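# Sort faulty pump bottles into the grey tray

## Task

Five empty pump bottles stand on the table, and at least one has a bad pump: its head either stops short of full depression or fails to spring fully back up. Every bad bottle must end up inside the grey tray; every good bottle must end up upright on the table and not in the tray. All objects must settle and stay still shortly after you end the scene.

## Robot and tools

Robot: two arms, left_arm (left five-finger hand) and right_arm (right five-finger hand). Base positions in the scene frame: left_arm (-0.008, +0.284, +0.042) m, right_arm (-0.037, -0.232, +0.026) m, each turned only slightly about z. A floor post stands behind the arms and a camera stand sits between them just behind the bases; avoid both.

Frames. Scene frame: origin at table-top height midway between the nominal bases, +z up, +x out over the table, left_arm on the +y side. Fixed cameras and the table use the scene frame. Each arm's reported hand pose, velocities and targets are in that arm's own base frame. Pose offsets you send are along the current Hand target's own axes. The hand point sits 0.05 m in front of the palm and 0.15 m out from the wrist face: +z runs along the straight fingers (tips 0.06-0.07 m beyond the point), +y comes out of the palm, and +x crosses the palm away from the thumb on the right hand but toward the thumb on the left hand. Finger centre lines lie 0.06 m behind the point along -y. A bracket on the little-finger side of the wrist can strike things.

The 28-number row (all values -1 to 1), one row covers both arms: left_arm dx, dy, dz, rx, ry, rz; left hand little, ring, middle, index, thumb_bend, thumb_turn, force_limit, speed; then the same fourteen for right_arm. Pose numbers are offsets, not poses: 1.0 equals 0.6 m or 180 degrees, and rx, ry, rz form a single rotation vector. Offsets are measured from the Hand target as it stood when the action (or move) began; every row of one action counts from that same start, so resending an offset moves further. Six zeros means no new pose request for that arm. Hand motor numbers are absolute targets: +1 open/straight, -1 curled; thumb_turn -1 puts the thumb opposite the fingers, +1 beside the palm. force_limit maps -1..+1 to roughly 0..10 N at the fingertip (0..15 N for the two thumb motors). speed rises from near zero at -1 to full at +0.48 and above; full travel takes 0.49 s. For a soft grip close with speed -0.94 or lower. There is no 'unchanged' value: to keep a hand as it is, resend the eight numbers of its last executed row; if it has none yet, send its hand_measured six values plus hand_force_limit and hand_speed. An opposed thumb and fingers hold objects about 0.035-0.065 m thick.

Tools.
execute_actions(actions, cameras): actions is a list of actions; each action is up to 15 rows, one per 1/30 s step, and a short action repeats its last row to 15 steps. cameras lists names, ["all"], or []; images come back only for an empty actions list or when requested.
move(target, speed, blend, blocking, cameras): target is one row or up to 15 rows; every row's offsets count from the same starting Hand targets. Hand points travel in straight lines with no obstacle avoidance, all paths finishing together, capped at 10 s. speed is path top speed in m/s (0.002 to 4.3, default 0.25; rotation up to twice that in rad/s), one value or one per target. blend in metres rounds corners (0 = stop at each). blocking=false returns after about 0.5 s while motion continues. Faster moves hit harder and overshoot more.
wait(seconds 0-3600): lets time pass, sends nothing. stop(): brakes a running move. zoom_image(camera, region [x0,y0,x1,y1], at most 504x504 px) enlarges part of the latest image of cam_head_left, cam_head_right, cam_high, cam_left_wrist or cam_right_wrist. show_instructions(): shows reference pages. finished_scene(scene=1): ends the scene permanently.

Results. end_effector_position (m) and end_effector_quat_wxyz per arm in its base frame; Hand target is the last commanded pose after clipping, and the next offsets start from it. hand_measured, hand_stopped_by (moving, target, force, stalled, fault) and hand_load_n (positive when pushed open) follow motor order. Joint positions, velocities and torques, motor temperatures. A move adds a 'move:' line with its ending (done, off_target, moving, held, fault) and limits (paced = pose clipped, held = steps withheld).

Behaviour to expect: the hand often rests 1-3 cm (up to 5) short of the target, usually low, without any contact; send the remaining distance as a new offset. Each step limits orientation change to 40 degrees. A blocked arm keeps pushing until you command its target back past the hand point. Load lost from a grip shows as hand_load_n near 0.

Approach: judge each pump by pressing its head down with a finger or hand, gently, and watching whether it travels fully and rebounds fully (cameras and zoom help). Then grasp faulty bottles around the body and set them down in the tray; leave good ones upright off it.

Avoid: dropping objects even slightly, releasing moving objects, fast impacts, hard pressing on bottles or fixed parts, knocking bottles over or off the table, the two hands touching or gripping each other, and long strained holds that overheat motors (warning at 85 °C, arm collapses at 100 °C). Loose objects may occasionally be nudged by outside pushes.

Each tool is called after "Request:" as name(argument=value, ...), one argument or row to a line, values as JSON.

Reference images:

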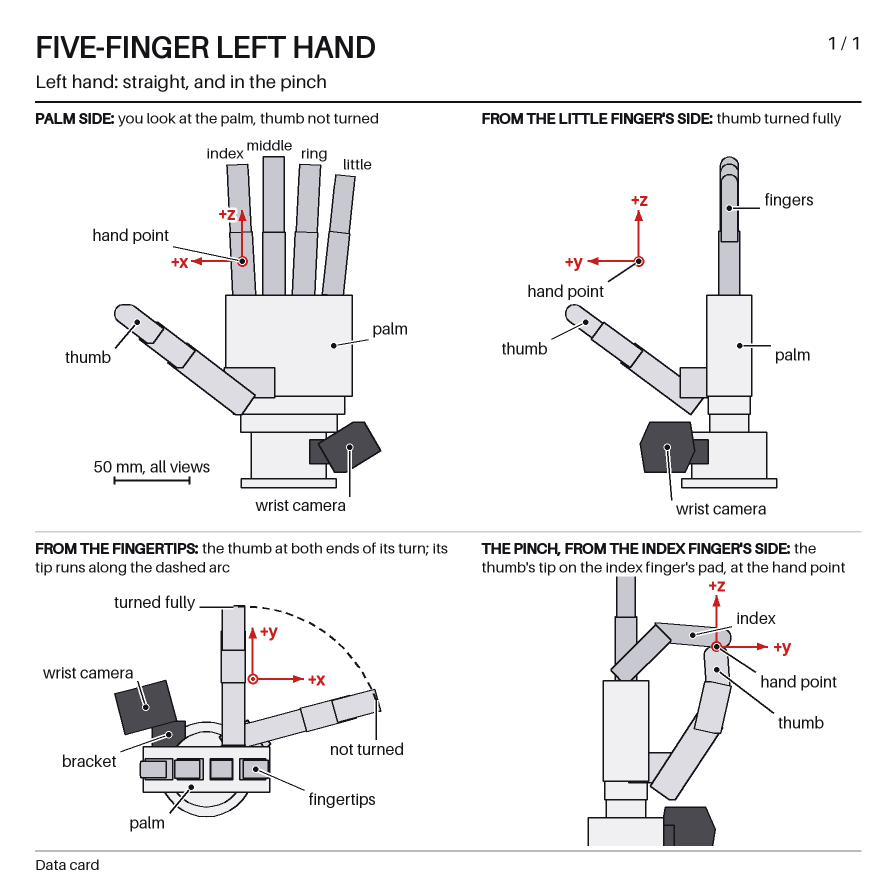

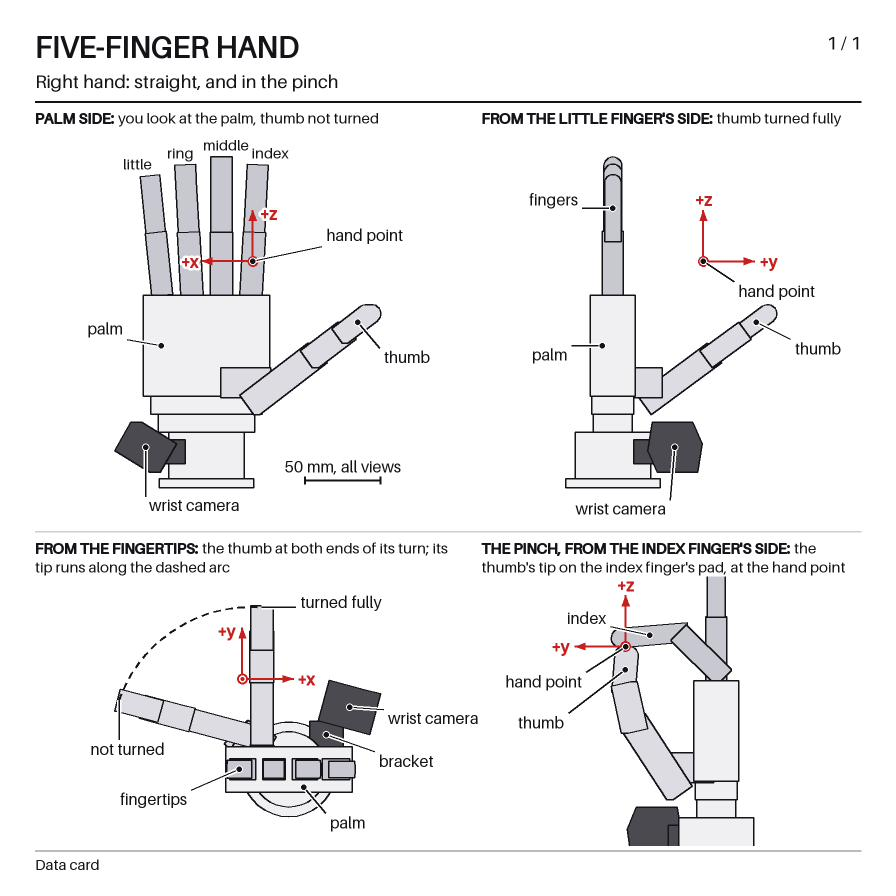

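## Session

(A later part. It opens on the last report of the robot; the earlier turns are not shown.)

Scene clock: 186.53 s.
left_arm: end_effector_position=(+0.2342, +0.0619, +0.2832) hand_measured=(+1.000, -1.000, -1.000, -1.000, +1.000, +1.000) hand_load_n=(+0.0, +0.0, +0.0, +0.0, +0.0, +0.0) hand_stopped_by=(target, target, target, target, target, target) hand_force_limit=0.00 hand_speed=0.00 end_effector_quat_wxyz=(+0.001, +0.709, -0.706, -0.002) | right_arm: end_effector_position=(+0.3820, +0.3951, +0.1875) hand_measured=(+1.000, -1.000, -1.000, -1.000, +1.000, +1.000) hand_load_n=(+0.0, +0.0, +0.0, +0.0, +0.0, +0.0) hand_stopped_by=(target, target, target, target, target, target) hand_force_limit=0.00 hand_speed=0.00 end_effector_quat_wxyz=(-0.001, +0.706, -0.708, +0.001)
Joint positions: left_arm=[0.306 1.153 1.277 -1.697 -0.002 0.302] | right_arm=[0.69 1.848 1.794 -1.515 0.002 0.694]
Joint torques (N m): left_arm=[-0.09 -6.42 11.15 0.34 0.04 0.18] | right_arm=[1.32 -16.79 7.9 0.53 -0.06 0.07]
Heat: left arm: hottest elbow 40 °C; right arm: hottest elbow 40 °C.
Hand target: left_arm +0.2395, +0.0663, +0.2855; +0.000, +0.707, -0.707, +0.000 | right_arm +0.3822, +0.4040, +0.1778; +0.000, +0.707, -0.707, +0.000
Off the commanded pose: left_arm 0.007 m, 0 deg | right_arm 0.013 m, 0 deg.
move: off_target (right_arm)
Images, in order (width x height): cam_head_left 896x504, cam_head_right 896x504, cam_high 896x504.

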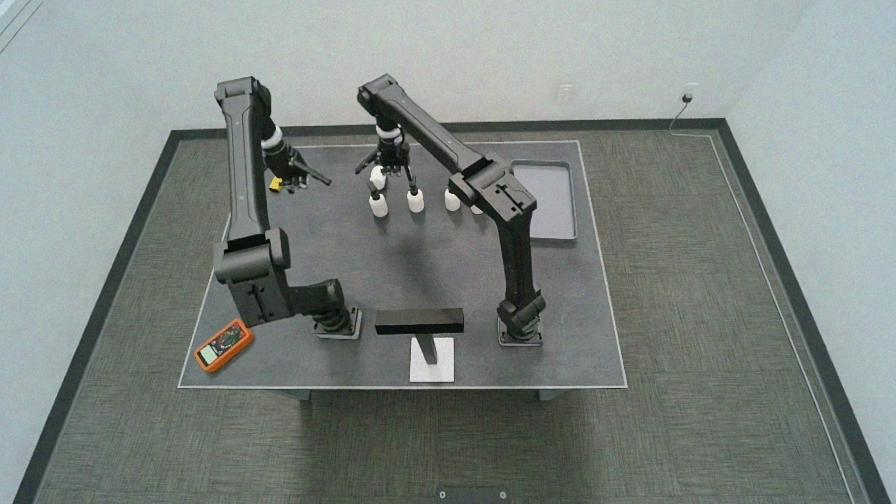

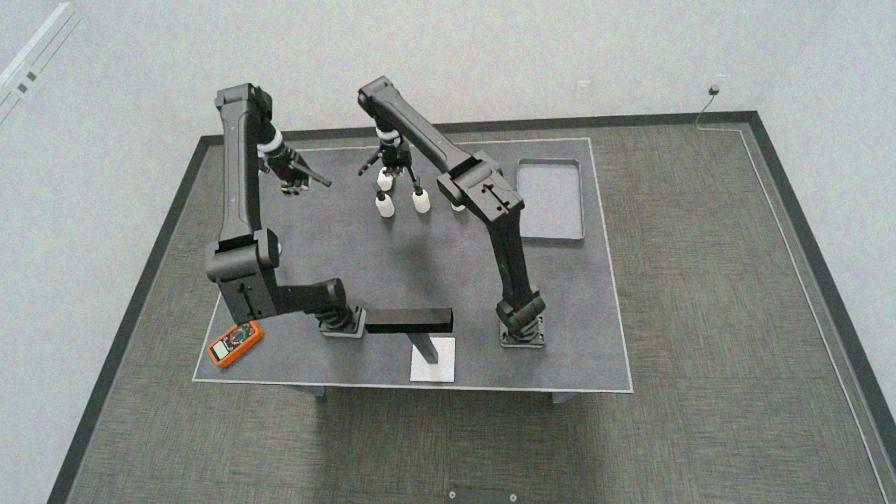

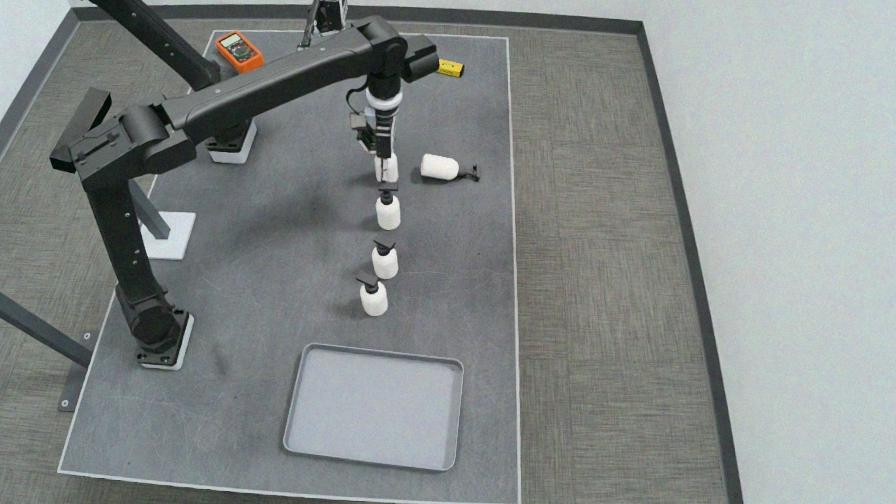

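Request:
move(
  target=[
    [0,0,0,0,0,0,1,-1,-1,-1,1,1,0,0, 0.04,-0.004,-0.035,0,0,0,1,-1,-1,-1,1,1,0,0],
    [0,0,0,0,0,0,1,-1,-1,-1,1,1,0,0, 0.04,-0.004,0.0,0,0,0,1,-1,-1,-1,1,1,0,0],
  ],
  cameras=["cam_high","cam_head_left","cam_head_right"],
  speed=0.1,
)

Request:
zoom_image(
  camera="cam_high",
  region=[340, 150, 440, 240],
)

Request:
zoom_image(
  camera="cam_head_left",
  region=[395, 160, 435, 200],
)

Request:
zoom_image(
  camera="cam_head_right",
  region=[400, 160, 440, 200],
)

Scene clock: 189.93 s.
left_arm: end_effector_position=(+0.2342, +0.0619, +0.2832) hand_measured=(+1.000, -1.000, -1.000, -1.000, +1.000, +1.000) hand_load_n=(+0.0, +0.0, +0.0, +0.5, +0.0, +0.0) hand_stopped_by=(target, target, target, target, target, target) hand_force_limit=0.00 hand_speed=0.00 end_effector_quat_wxyz=(+0.001, +0.709, -0.706, -0.002) | right_arm: end_effector_position=(+0.3780, +0.3839, +0.1775) hand_measured=(+1.000, -1.000, -1.000, -1.000, +1.000, +1.000) hand_load_n=(-0.5, +0.0, +0.0, +0.0, +0.0, +0.0) hand_stopped_by=(target, target, target, target, target, target) hand_force_limit=0.00 hand_speed=0.00 end_effector_quat_wxyz=(+0.009, +0.709, -0.705, +0.000)
Joint positions: left_arm=[0.306 1.153 1.277 -1.697 -0.002 0.302] | right_arm=[0.68 1.838 1.752 -1.503 0.002 0.675]
Joint torques (N m): left_arm=[-0.09 -6.42 11.14 0.34 0.04 0.18] | right_arm=[-0.97 -18.84 7.08 0.64 -0.05 -0.09]
Heat: left arm: hottest elbow 40 °C; right arm: hottest elbow 40 °C.
Hand target: left_arm +0.2395, +0.0663, +0.2855; +0.000, +0.707, -0.707, +0.000 | right_arm +0.3846, +0.3800, +0.1781; +0.000, +0.707, -0.707, +0.000
Off the commanded pose: left_arm 0.007 m, 0 deg | right_arm 0.008 m, 1 deg.
move: done
Images, in order (width x height): cam_head_left 896x504, cam_head_right 896x504, cam_high 896x504.

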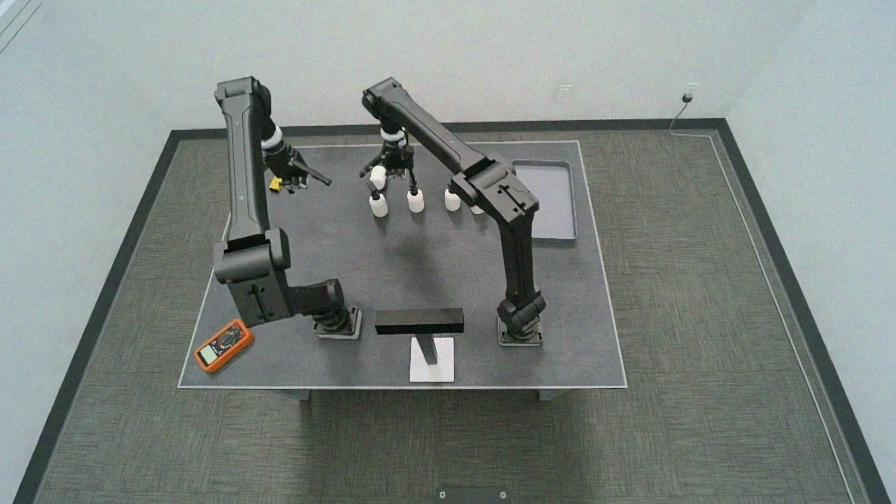

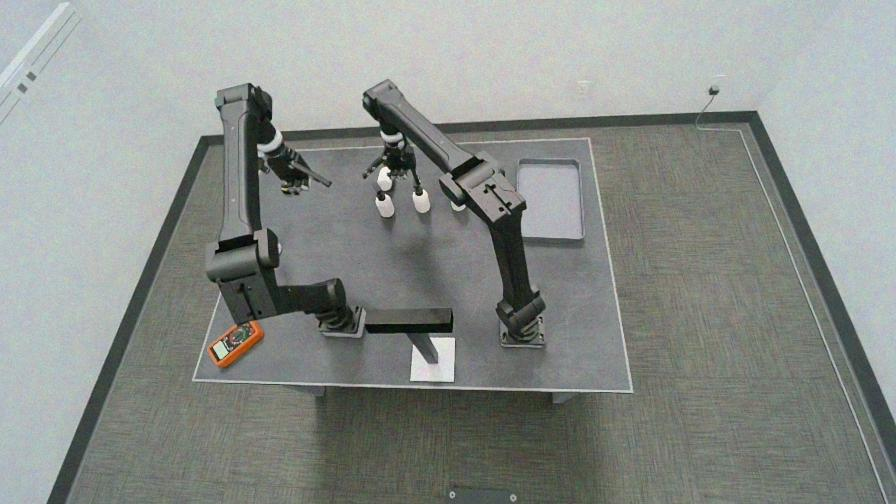

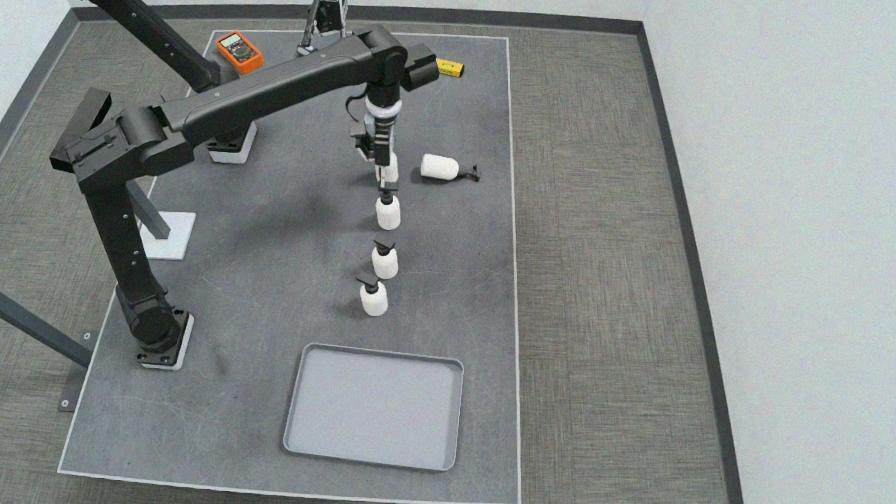

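Scaled by 5.040 from the camera's image (finer frame: 1280x720).

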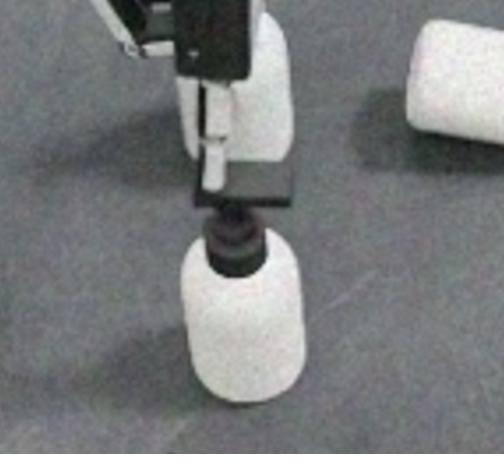

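Scaled by 12.600 from the camera's image (finer frame: 1280x720).

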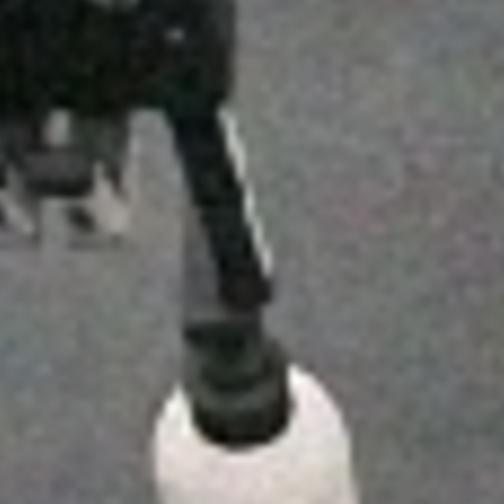

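Scaled by 12.600 from the camera's image (finer frame: 1280x720).

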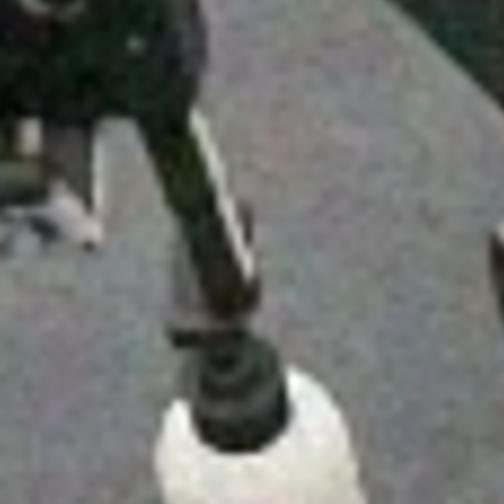

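Request:
move(
  target=[0,0,0,0,0,0,1,-1,-1,-1,1,1,0,0, -0.004,-0.002,0.0167,0,0,0,1,-1,-1,-1,1,1,0,0],
  cameras=[],
  speed=0.05,
)

Request:
move(
  target=[0,0,0,0,0,0,1,-1,-1,-1,1,1,0,0, 0,0,0.0167,0,0,0,1,-1,-1,-1,1,1,0,0],
  cameras=["cam_high","cam_head_left","cam_head_right"],
  speed=0.05,
)

Request:
zoom_image(
  camera="cam_high",
  region=[340, 150, 440, 240],
)

Request:
zoom_image(
  camera="cam_head_left",
  region=[395, 160, 435, 200],
)

Scene clock: 192.50 s.
left_arm: end_effector_position=(+0.2342, +0.0619, +0.2832) hand_measured=(+1.000, -1.000, -1.000, -1.000, +1.000, +1.000) hand_load_n=(+0.0, +0.0, +0.0, +0.0, +0.0, +0.0) hand_stopped_by=(target, target, target, target, target, target) hand_force_limit=0.00 hand_speed=0.00 end_effector_quat_wxyz=(+0.001, +0.709, -0.706, -0.002) | right_arm: end_effector_position=(+0.3785, +0.3844, +0.1770) hand_measured=(+1.000, -1.000, -1.000, -1.000, +1.000, +1.000) hand_load_n=(-1.0, +0.0, +0.0, +0.0, +0.0, +0.0) hand_stopped_by=(target, target, target, target, target, target) hand_force_limit=0.00 hand_speed=0.00 end_effector_quat_wxyz=(+0.004, +0.709, -0.705, +0.001)
Joint positions: left_arm=[0.306 1.153 1.277 -1.697 -0.002 0.302] | right_arm=[0.68 1.832 1.743 -1.49 0.002 0.675]
Joint torques (N m): left_arm=[-0.09 -6.42 11.15 0.34 0.03 0.18] | right_arm=[-0.79 -17.44 6.75 0.99 -0.05 -0.07]
Heat: left arm: hottest elbow 40 °C; right arm: hottest elbow 40 °C.
Hand target: left_arm +0.2395, +0.0663, +0.2855; +0.000, +0.707, -0.707, +0.000 | right_arm +0.3858, +0.3824, +0.1679; +0.000, +0.707, -0.707, +0.000
Off the commanded pose: left_arm 0.007 m, 0 deg | right_arm 0.012 m, 1 deg.
move: off_target (right_arm)

Scene clock: 193.17 s.
left_arm: end_effector_position=(+0.2342, +0.0619, +0.2832) hand_measured=(+1.000, -1.000, -1.000, -1.000, +1.000, +1.000) hand_load_n=(+0.0, +0.5, +0.0, +0.0, +0.0, +0.0) hand_stopped_by=(target, target, target, target, target, target) hand_force_limit=0.00 hand_speed=0.00 end_effector_quat_wxyz=(+0.001, +0.709, -0.706, -0.002) | right_arm: end_effector_position=(+0.3781, +0.3841, +0.1753) hand_measured=(+1.000, -1.000, -1.000, -1.000, +1.000, +1.000) hand_load_n=(-1.5, +0.5, +0.0, +0.0, +0.0, +0.0) hand_stopped_by=(target, target, target, target, target, target) hand_force_limit=0.00 hand_speed=0.00 end_effector_quat_wxyz=(-0.003, +0.709, -0.705, +0.001)
Joint positions: left_arm=[0.306 1.153 1.277 -1.697 -0.002 0.302] | right_arm=[0.68 1.821 1.724 -1.468 0.002 0.675]
Joint torques (N m): left_arm=[-0.09 -6.48 11.14 0.34 0.04 0.18] | right_arm=[-0.79 -16.26 6.46 1.21 -0.06 -0.07]
Heat: left arm: hottest elbow 40 °C; right arm: hottest elbow 40 °C.
Hand target: left_arm +0.2395, +0.0663, +0.2855; +0.000, +0.707, -0.707, +0.000 | right_arm +0.3858, +0.3824, +0.1580; +0.000, +0.707, -0.707, +0.000
Off the commanded pose: left_arm 0.007 m, 0 deg | right_arm 0.019 m, 0 deg.
move: off_target (right_arm)
Images, in order (width x height): cam_head_left 896x504, cam_head_right 896x504, cam_high 896x504.

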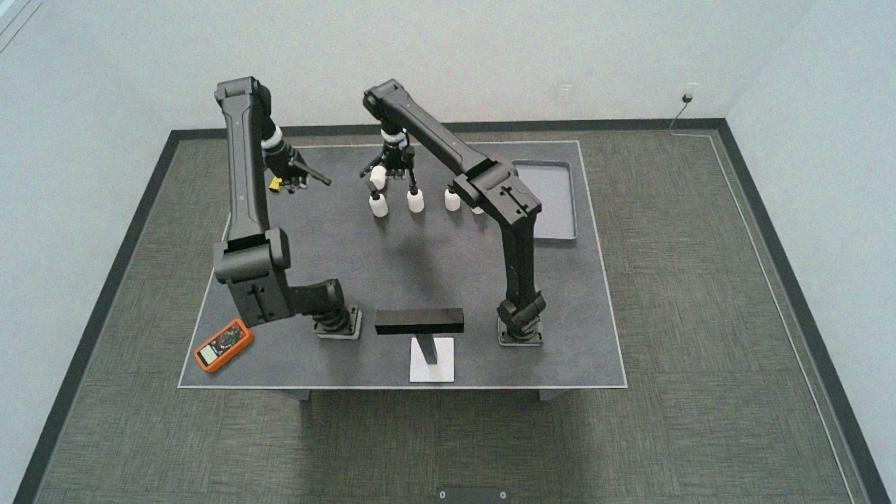

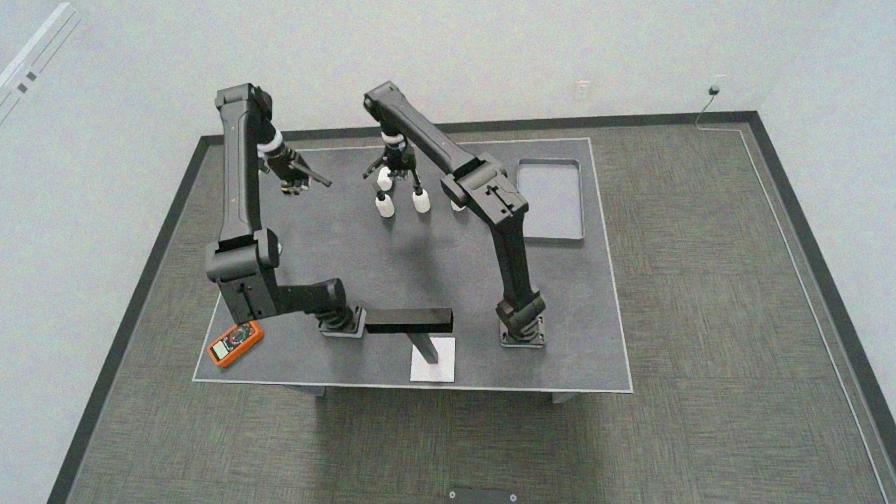

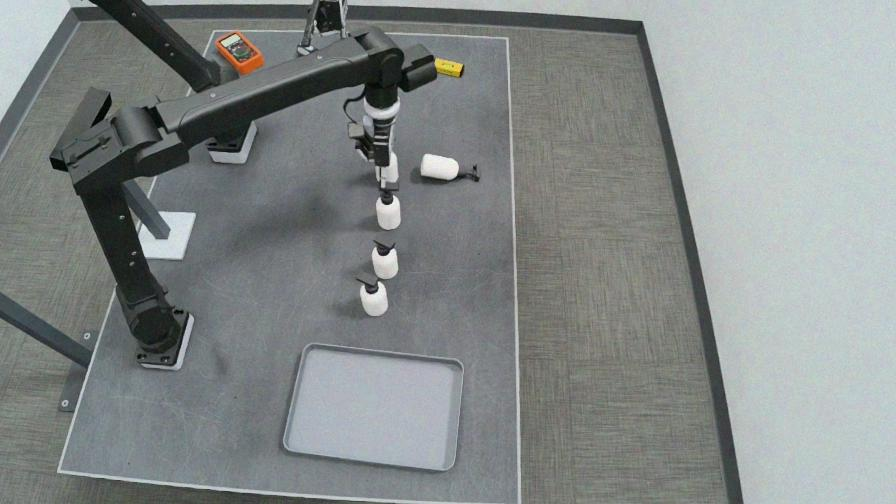

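Scaled by 5.040 from the camera's image (finer frame: 1280x720).

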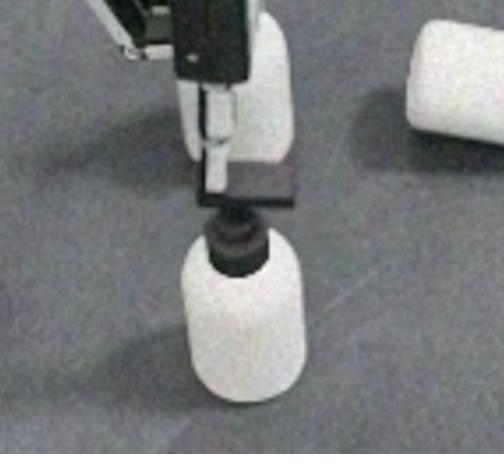

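Scaled by 12.600 from the camera's image (finer frame: 1280x720).

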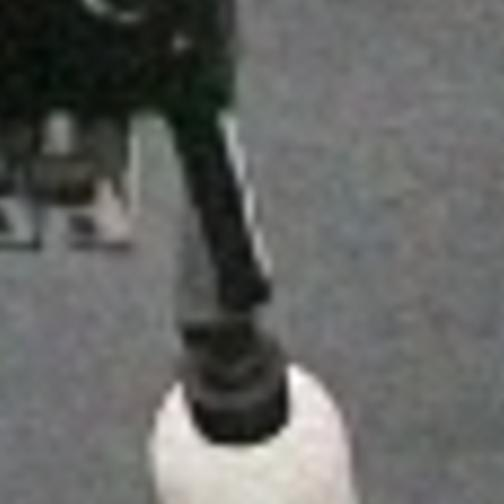

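Request:
move(
  target=[0,0,0,0,0,0,1,-1,-1,-1,1,1,0,0, 0,0,0.0167,0,0,0,1,-1,-1,-1,1,1,0,0],
  cameras=["cam_high","cam_head_left","cam_head_right"],
  speed=0.05,
)

Request:
zoom_image(
  camera="cam_high",
  region=[340, 150, 440, 240],
)

Request:
zoom_image(
  camera="cam_head_left",
  region=[395, 160, 435, 200],
)

Scene clock: 194.80 s.
left_arm: end_effector_position=(+0.2342, +0.0619, +0.2832) hand_measured=(+1.000, -1.000, -1.000, -1.000, +1.000, +1.000) hand_load_n=(+0.0, +0.0, +0.0, +0.0, +0.0, +0.0) hand_stopped_by=(target, target, target, target, target, target) hand_force_limit=0.00 hand_speed=0.00 end_effector_quat_wxyz=(+0.001, +0.709, -0.706, -0.002) | right_arm: end_effector_position=(+0.3785, +0.3844, +0.1748) hand_measured=(+1.000, -1.000, -1.000, -1.000, +1.000, +1.000) hand_load_n=(-2.0, +0.0, +0.0, +0.0, -0.5, +0.0) hand_stopped_by=(target, target, target, target, target, target) hand_force_limit=0.00 hand_speed=0.00 end_effector_quat_wxyz=(-0.011, +0.709, -0.705, +0.002)
Joint positions: left_arm=[0.306 1.153 1.277 -1.697 -0.002 0.302] | right_arm=[0.68 1.811 1.709 -1.447 0.002 0.675]
Joint torques (N m): left_arm=[-0.09 -6.42 11.15 0.34 0.04 0.18] | right_arm=[-0.79 -14.97 5.93 1.44 -0.06 -0.07]
Heat: left arm: hottest elbow 40 °C; right arm: hottest elbow 40 °C.
Hand target: left_arm +0.2395, +0.0663, +0.2855; +0.000, +0.707, -0.707, +0.000 | right_arm +0.3858, +0.3824, +0.1479; +0.000, +0.707, -0.707, +0.000
Off the commanded pose: left_arm 0.007 m, 0 deg | right_arm 0.028 m, 1 deg.
move: off_target (right_arm)
Images, in order (width x height): cam_head_left 896x504, cam_head_right 896x504, cam_high 896x504.

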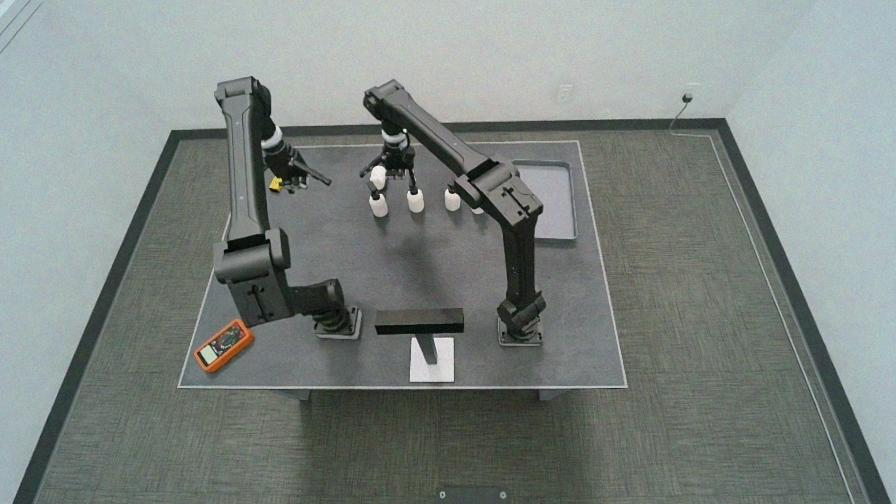

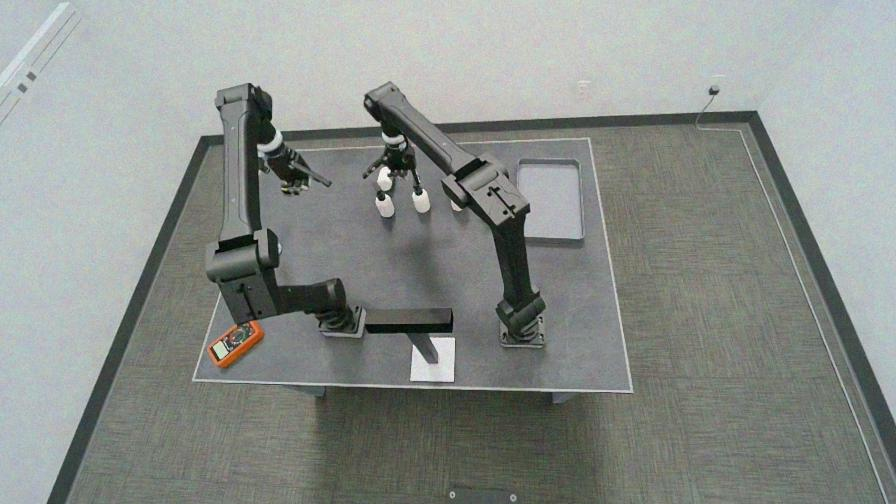

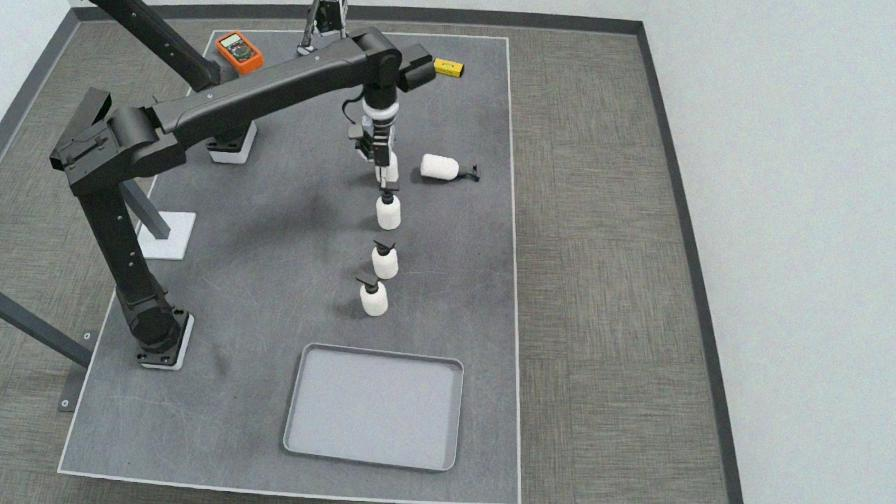

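Scaled by 5.040 from the camera's image (finer frame: 1280x720).

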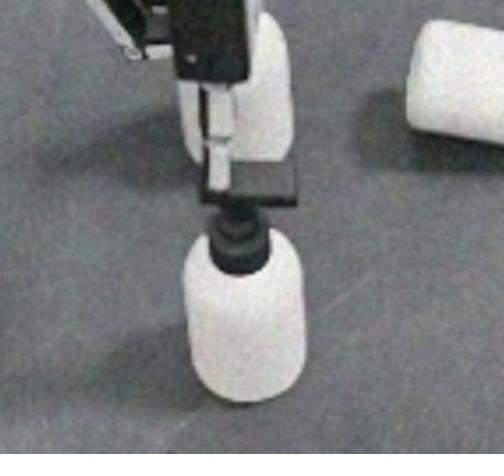

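Scaled by 12.600 from the camera's image (finer frame: 1280x720).

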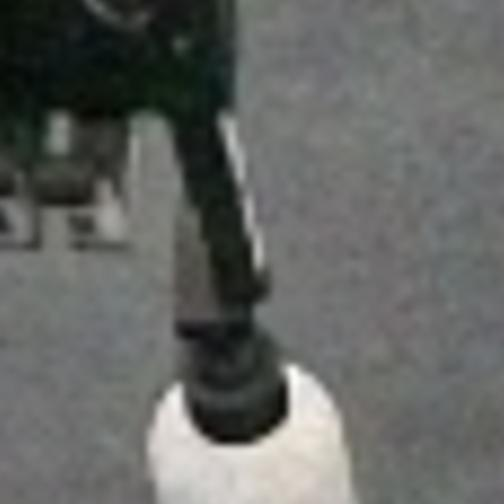

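Request:
move(
  target=[0,0,0,0,0,0,1,-1,-1,-1,1,1,0,0, 0,0,0.0167,0,0,0,1,-1,-1,-1,1,1,0,0],
  cameras=[],
  speed=0.05,
)

Request:
move(
  target=[0,0,0,0,0,0,1,-1,-1,-1,1,1,0,0, 0,0,0.0167,0,0,0,1,-1,-1,-1,1,1,0,0],
  cameras=["cam_high","cam_head_left","cam_head_right"],
  speed=0.05,
)

Request:
zoom_image(
  camera="cam_high",
  region=[340, 150, 440, 240],
)

Request:
zoom_image(
  camera="cam_head_left",
  region=[395, 160, 435, 200],
)

Scene clock: 199.63 s.
left_arm: end_effector_position=(+0.2342, +0.0619, +0.2832) hand_measured=(+1.000, -1.000, -1.000, -1.000, +1.000, +1.000) hand_load_n=(+0.0, +0.0, +0.0, +0.0, +0.0, +0.0) hand_stopped_by=(target, target, target, target, target, target) hand_force_limit=0.00 hand_speed=0.00 end_effector_quat_wxyz=(+0.001, +0.709, -0.706, -0.002) | right_arm: end_effector_position=(+0.3789, +0.3847, +0.1747) hand_measured=(+1.000, -1.000, -1.000, -1.000, +1.000, +1.000) hand_load_n=(-2.0, +0.0, +0.0, +0.0, +0.0, +0.0) hand_stopped_by=(target, target, target, target, target, target) hand_force_limit=0.00 hand_speed=0.00 end_effector_quat_wxyz=(-0.020, +0.709, -0.705, +0.003)
Joint positions: left_arm=[0.306 1.153 1.277 -1.697 -0.002 0.302] | right_arm=[0.68 1.799 1.693 -1.425 0.002 0.675]
Joint torques (N m): left_arm=[-0.15 -6.42 11.15 0.34 0.04 0.18] | right_arm=[-0.73 -13.63 5.48 1.55 -0.07 -0.06]
Heat: left arm: hottest elbow 40 °C; right arm: hottest elbow 40 °C.
Hand target: left_arm +0.2395, +0.0663, +0.2855; +0.000, +0.707, -0.707, +0.000 | right_arm +0.3858, +0.3824, +0.1380; +0.000, +0.707, -0.707, +0.000
Off the commanded pose: left_arm 0.007 m, 0 deg | right_arm 0.038 m, 2 deg.
move: off_target (right_arm)

Scene clock: 200.37 s.
left_arm: end_effector_position=(+0.2342, +0.0619, +0.2832) hand_measured=(+1.000, -1.000, -1.000, -1.000, +1.000, +1.000) hand_load_n=(+0.0, +0.0, +0.0, +0.0, +0.0, +0.0) hand_stopped_by=(target, target, target, target, target, target) hand_force_limit=0.00 hand_speed=0.00 end_effector_quat_wxyz=(+0.001, +0.709, -0.706, -0.002) | right_arm: end_effector_position=(+0.3799, +0.3854, +0.1745) hand_measured=(+1.000, -1.000, -1.000, -1.000, +1.000, +1.000) hand_load_n=(-2.5, +0.0, +0.0, +0.0, +0.0, +0.0) hand_stopped_by=(target, target, target, target, target, target) hand_force_limit=0.00 hand_speed=0.00 end_effector_quat_wxyz=(-0.030, +0.709, -0.705, +0.004)
Joint positions: left_arm=[0.306 1.153 1.277 -1.697 -0.002 0.302] | right_arm=[0.68 1.788 1.678 -1.401 0.002 0.675]
Joint torques (N m): left_arm=[-0.09 -6.42 11.17 0.34 0.04 0.18] | right_arm=[-0.79 -12.4 5 1.59 -0.09 -0.06]
Heat: left arm: hottest elbow 40 °C; right arm: hottest elbow 40 °C.
Hand target: left_arm +0.2395, +0.0663, +0.2855; +0.000, +0.707, -0.707, +0.000 | right_arm +0.3858, +0.3824, +0.1279; +0.000, +0.707, -0.707, +0.000
Off the commanded pose: left_arm 0.007 m, 0 deg | right_arm 0.047 m, 3 deg.
move: off_target (right_arm)
Images, in order (width x height): cam_head_left 896x504, cam_head_right 896x504, cam_high 896x504.

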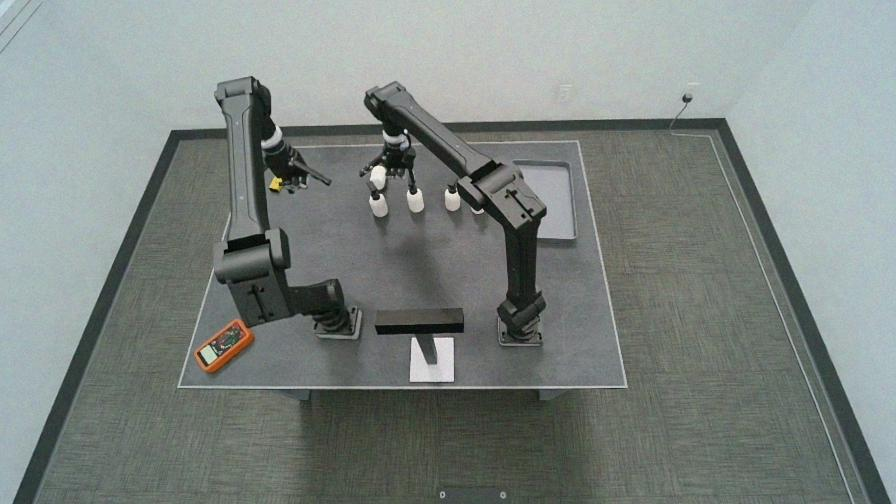

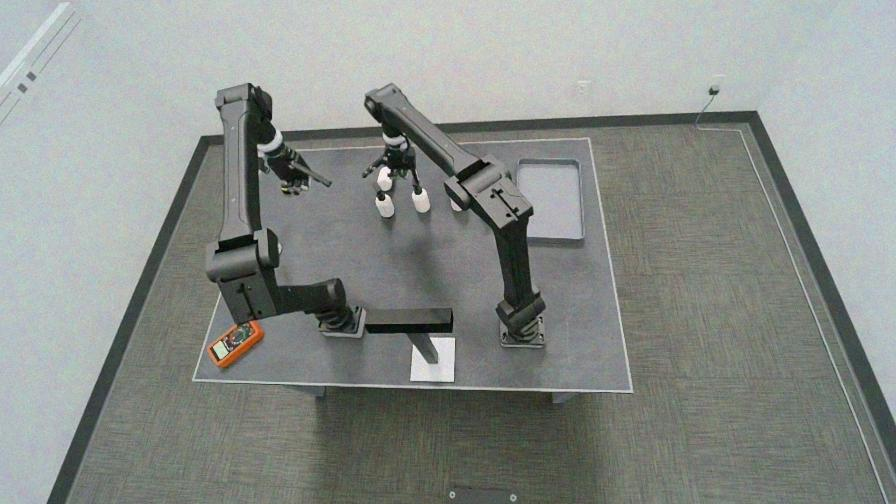

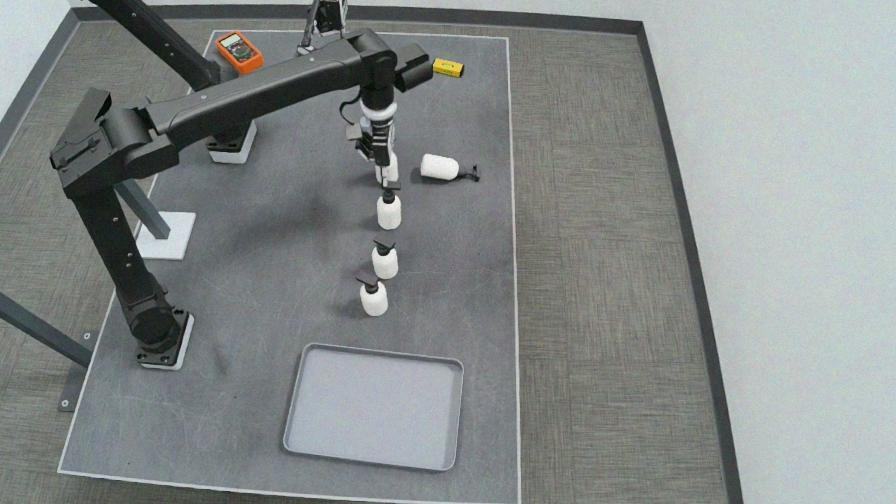

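Scaled by 5.040 from the camera's image (finer frame: 1280x720).

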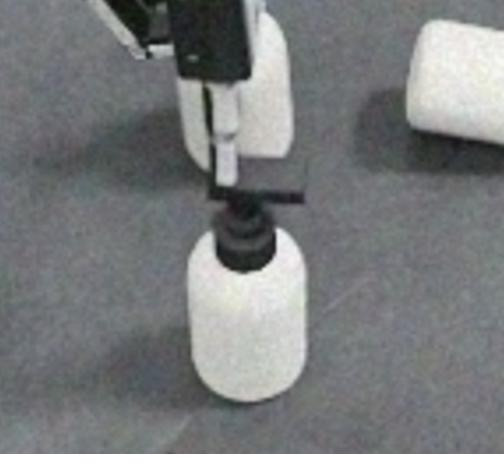

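Scaled by 12.600 from the camera's image (finer frame: 1280x720).

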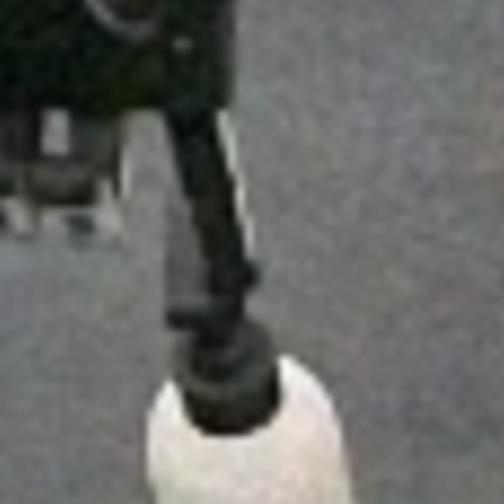

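Request:
move(
  target=[0,0,0,0,0,0,1,-1,-1,-1,1,1,0,0, 0,0.005,-0.13,0,0,0,1,-1,-1,-1,1,1,0,0],
  cameras=["cam_high","cam_head_left","cam_head_right"],
  speed=0.1,
)

Request:
zoom_image(
  camera="cam_high",
  region=[340, 150, 440, 240],
)

Request:
zoom_image(
  camera="cam_head_left",
  region=[395, 160, 435, 200],
)

Scene clock: 202.93 s.
left_arm: end_effector_position=(+0.2342, +0.0619, +0.2832) hand_measured=(+1.000, -1.000, -1.000, -1.000, +1.000, +1.000) hand_load_n=(+0.0, +0.0, +0.0, +0.0, +0.0, +0.0) hand_stopped_by=(target, target, target, target, target, target) hand_force_limit=0.00 hand_speed=0.00 end_effector_quat_wxyz=(+0.001, +0.709, -0.706, -0.002) | right_arm: end_effector_position=(+0.3735, +0.3802, +0.1996) hand_measured=(+1.000, -1.000, -1.000, -1.000, +1.000, +1.000) hand_load_n=(+0.0, -0.5, +0.0, +0.0, +0.0, +0.0) hand_stopped_by=(target, target, target, target, target, target) hand_force_limit=0.00 hand_speed=0.00 end_effector_quat_wxyz=(+0.004, +0.709, -0.705, +0.001)
Joint positions: left_arm=[0.306 1.153 1.277 -1.697 -0.002 0.302] | right_arm=[0.68 1.81 1.772 -1.54 0.002 0.675]
Joint torques (N m): left_arm=[-0.09 -6.42 11.15 0.35 0.04 0.18] | right_arm=[-0.5 -16.56 10.62 -0.65 -0.07 -0.03]
Heat: left arm: hottest elbow 40 °C; right arm: hottest elbow 39 °C.
Hand target: left_arm +0.2395, +0.0663, +0.2855; +0.000, +0.707, -0.707, +0.000 | right_arm +0.3828, +0.3824, +0.2060; +0.000, +0.707, -0.707, +0.000
Off the commanded pose: left_arm 0.007 m, 0 deg | right_arm 0.011 m, 1 deg.
move: off_target (right_arm)
Images, in order (width x height): cam_head_left 896x504, cam_head_right 896x504, cam_high 896x504.

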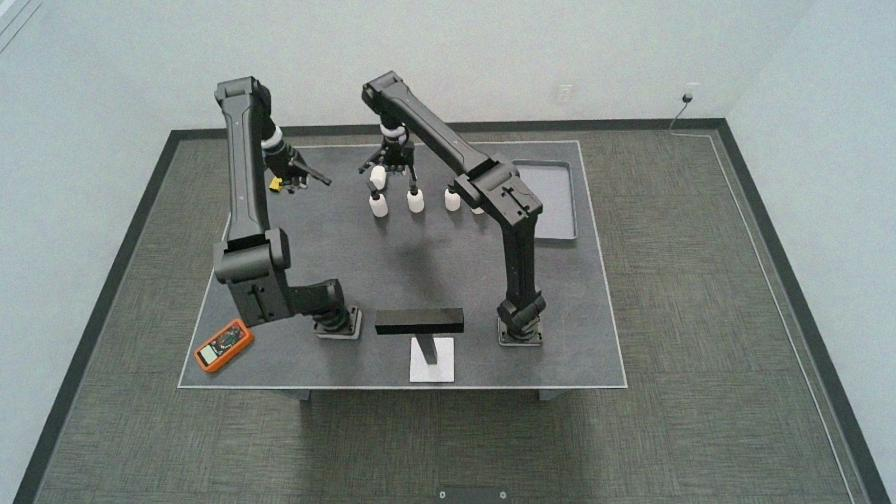

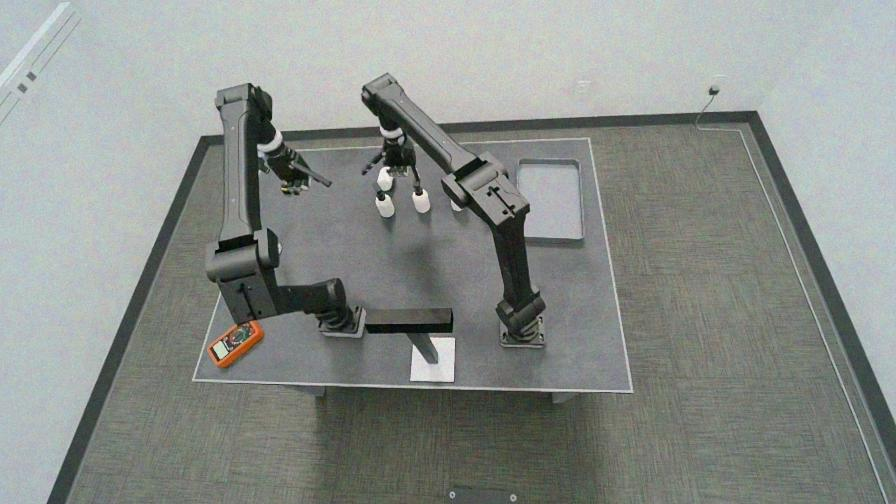

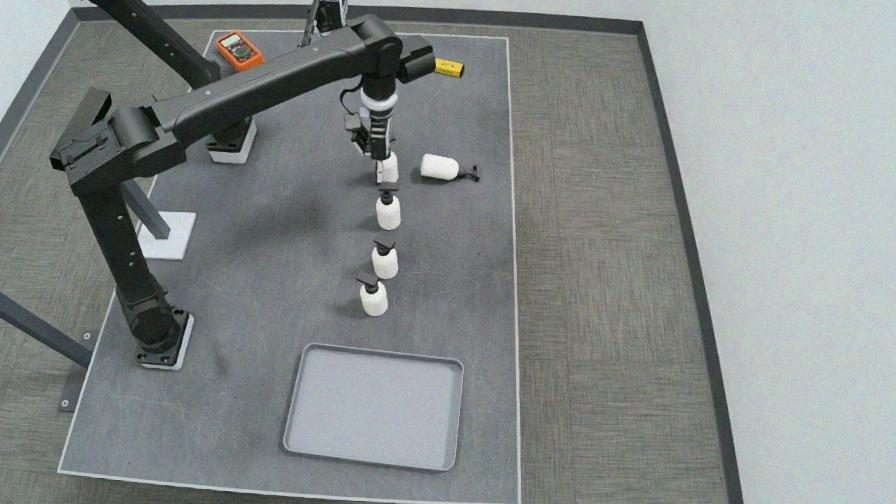

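Scaled by 5.040 from the camera's image (finer frame: 1280x720).

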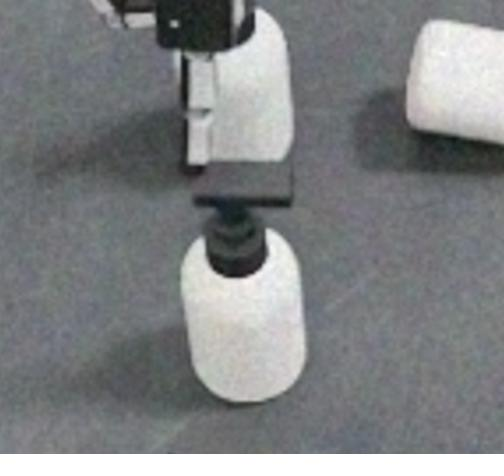

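Scaled by 12.600 from the camera's image (finer frame: 1280x720).

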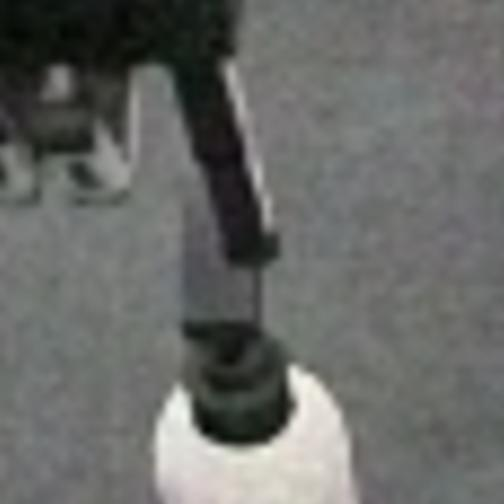

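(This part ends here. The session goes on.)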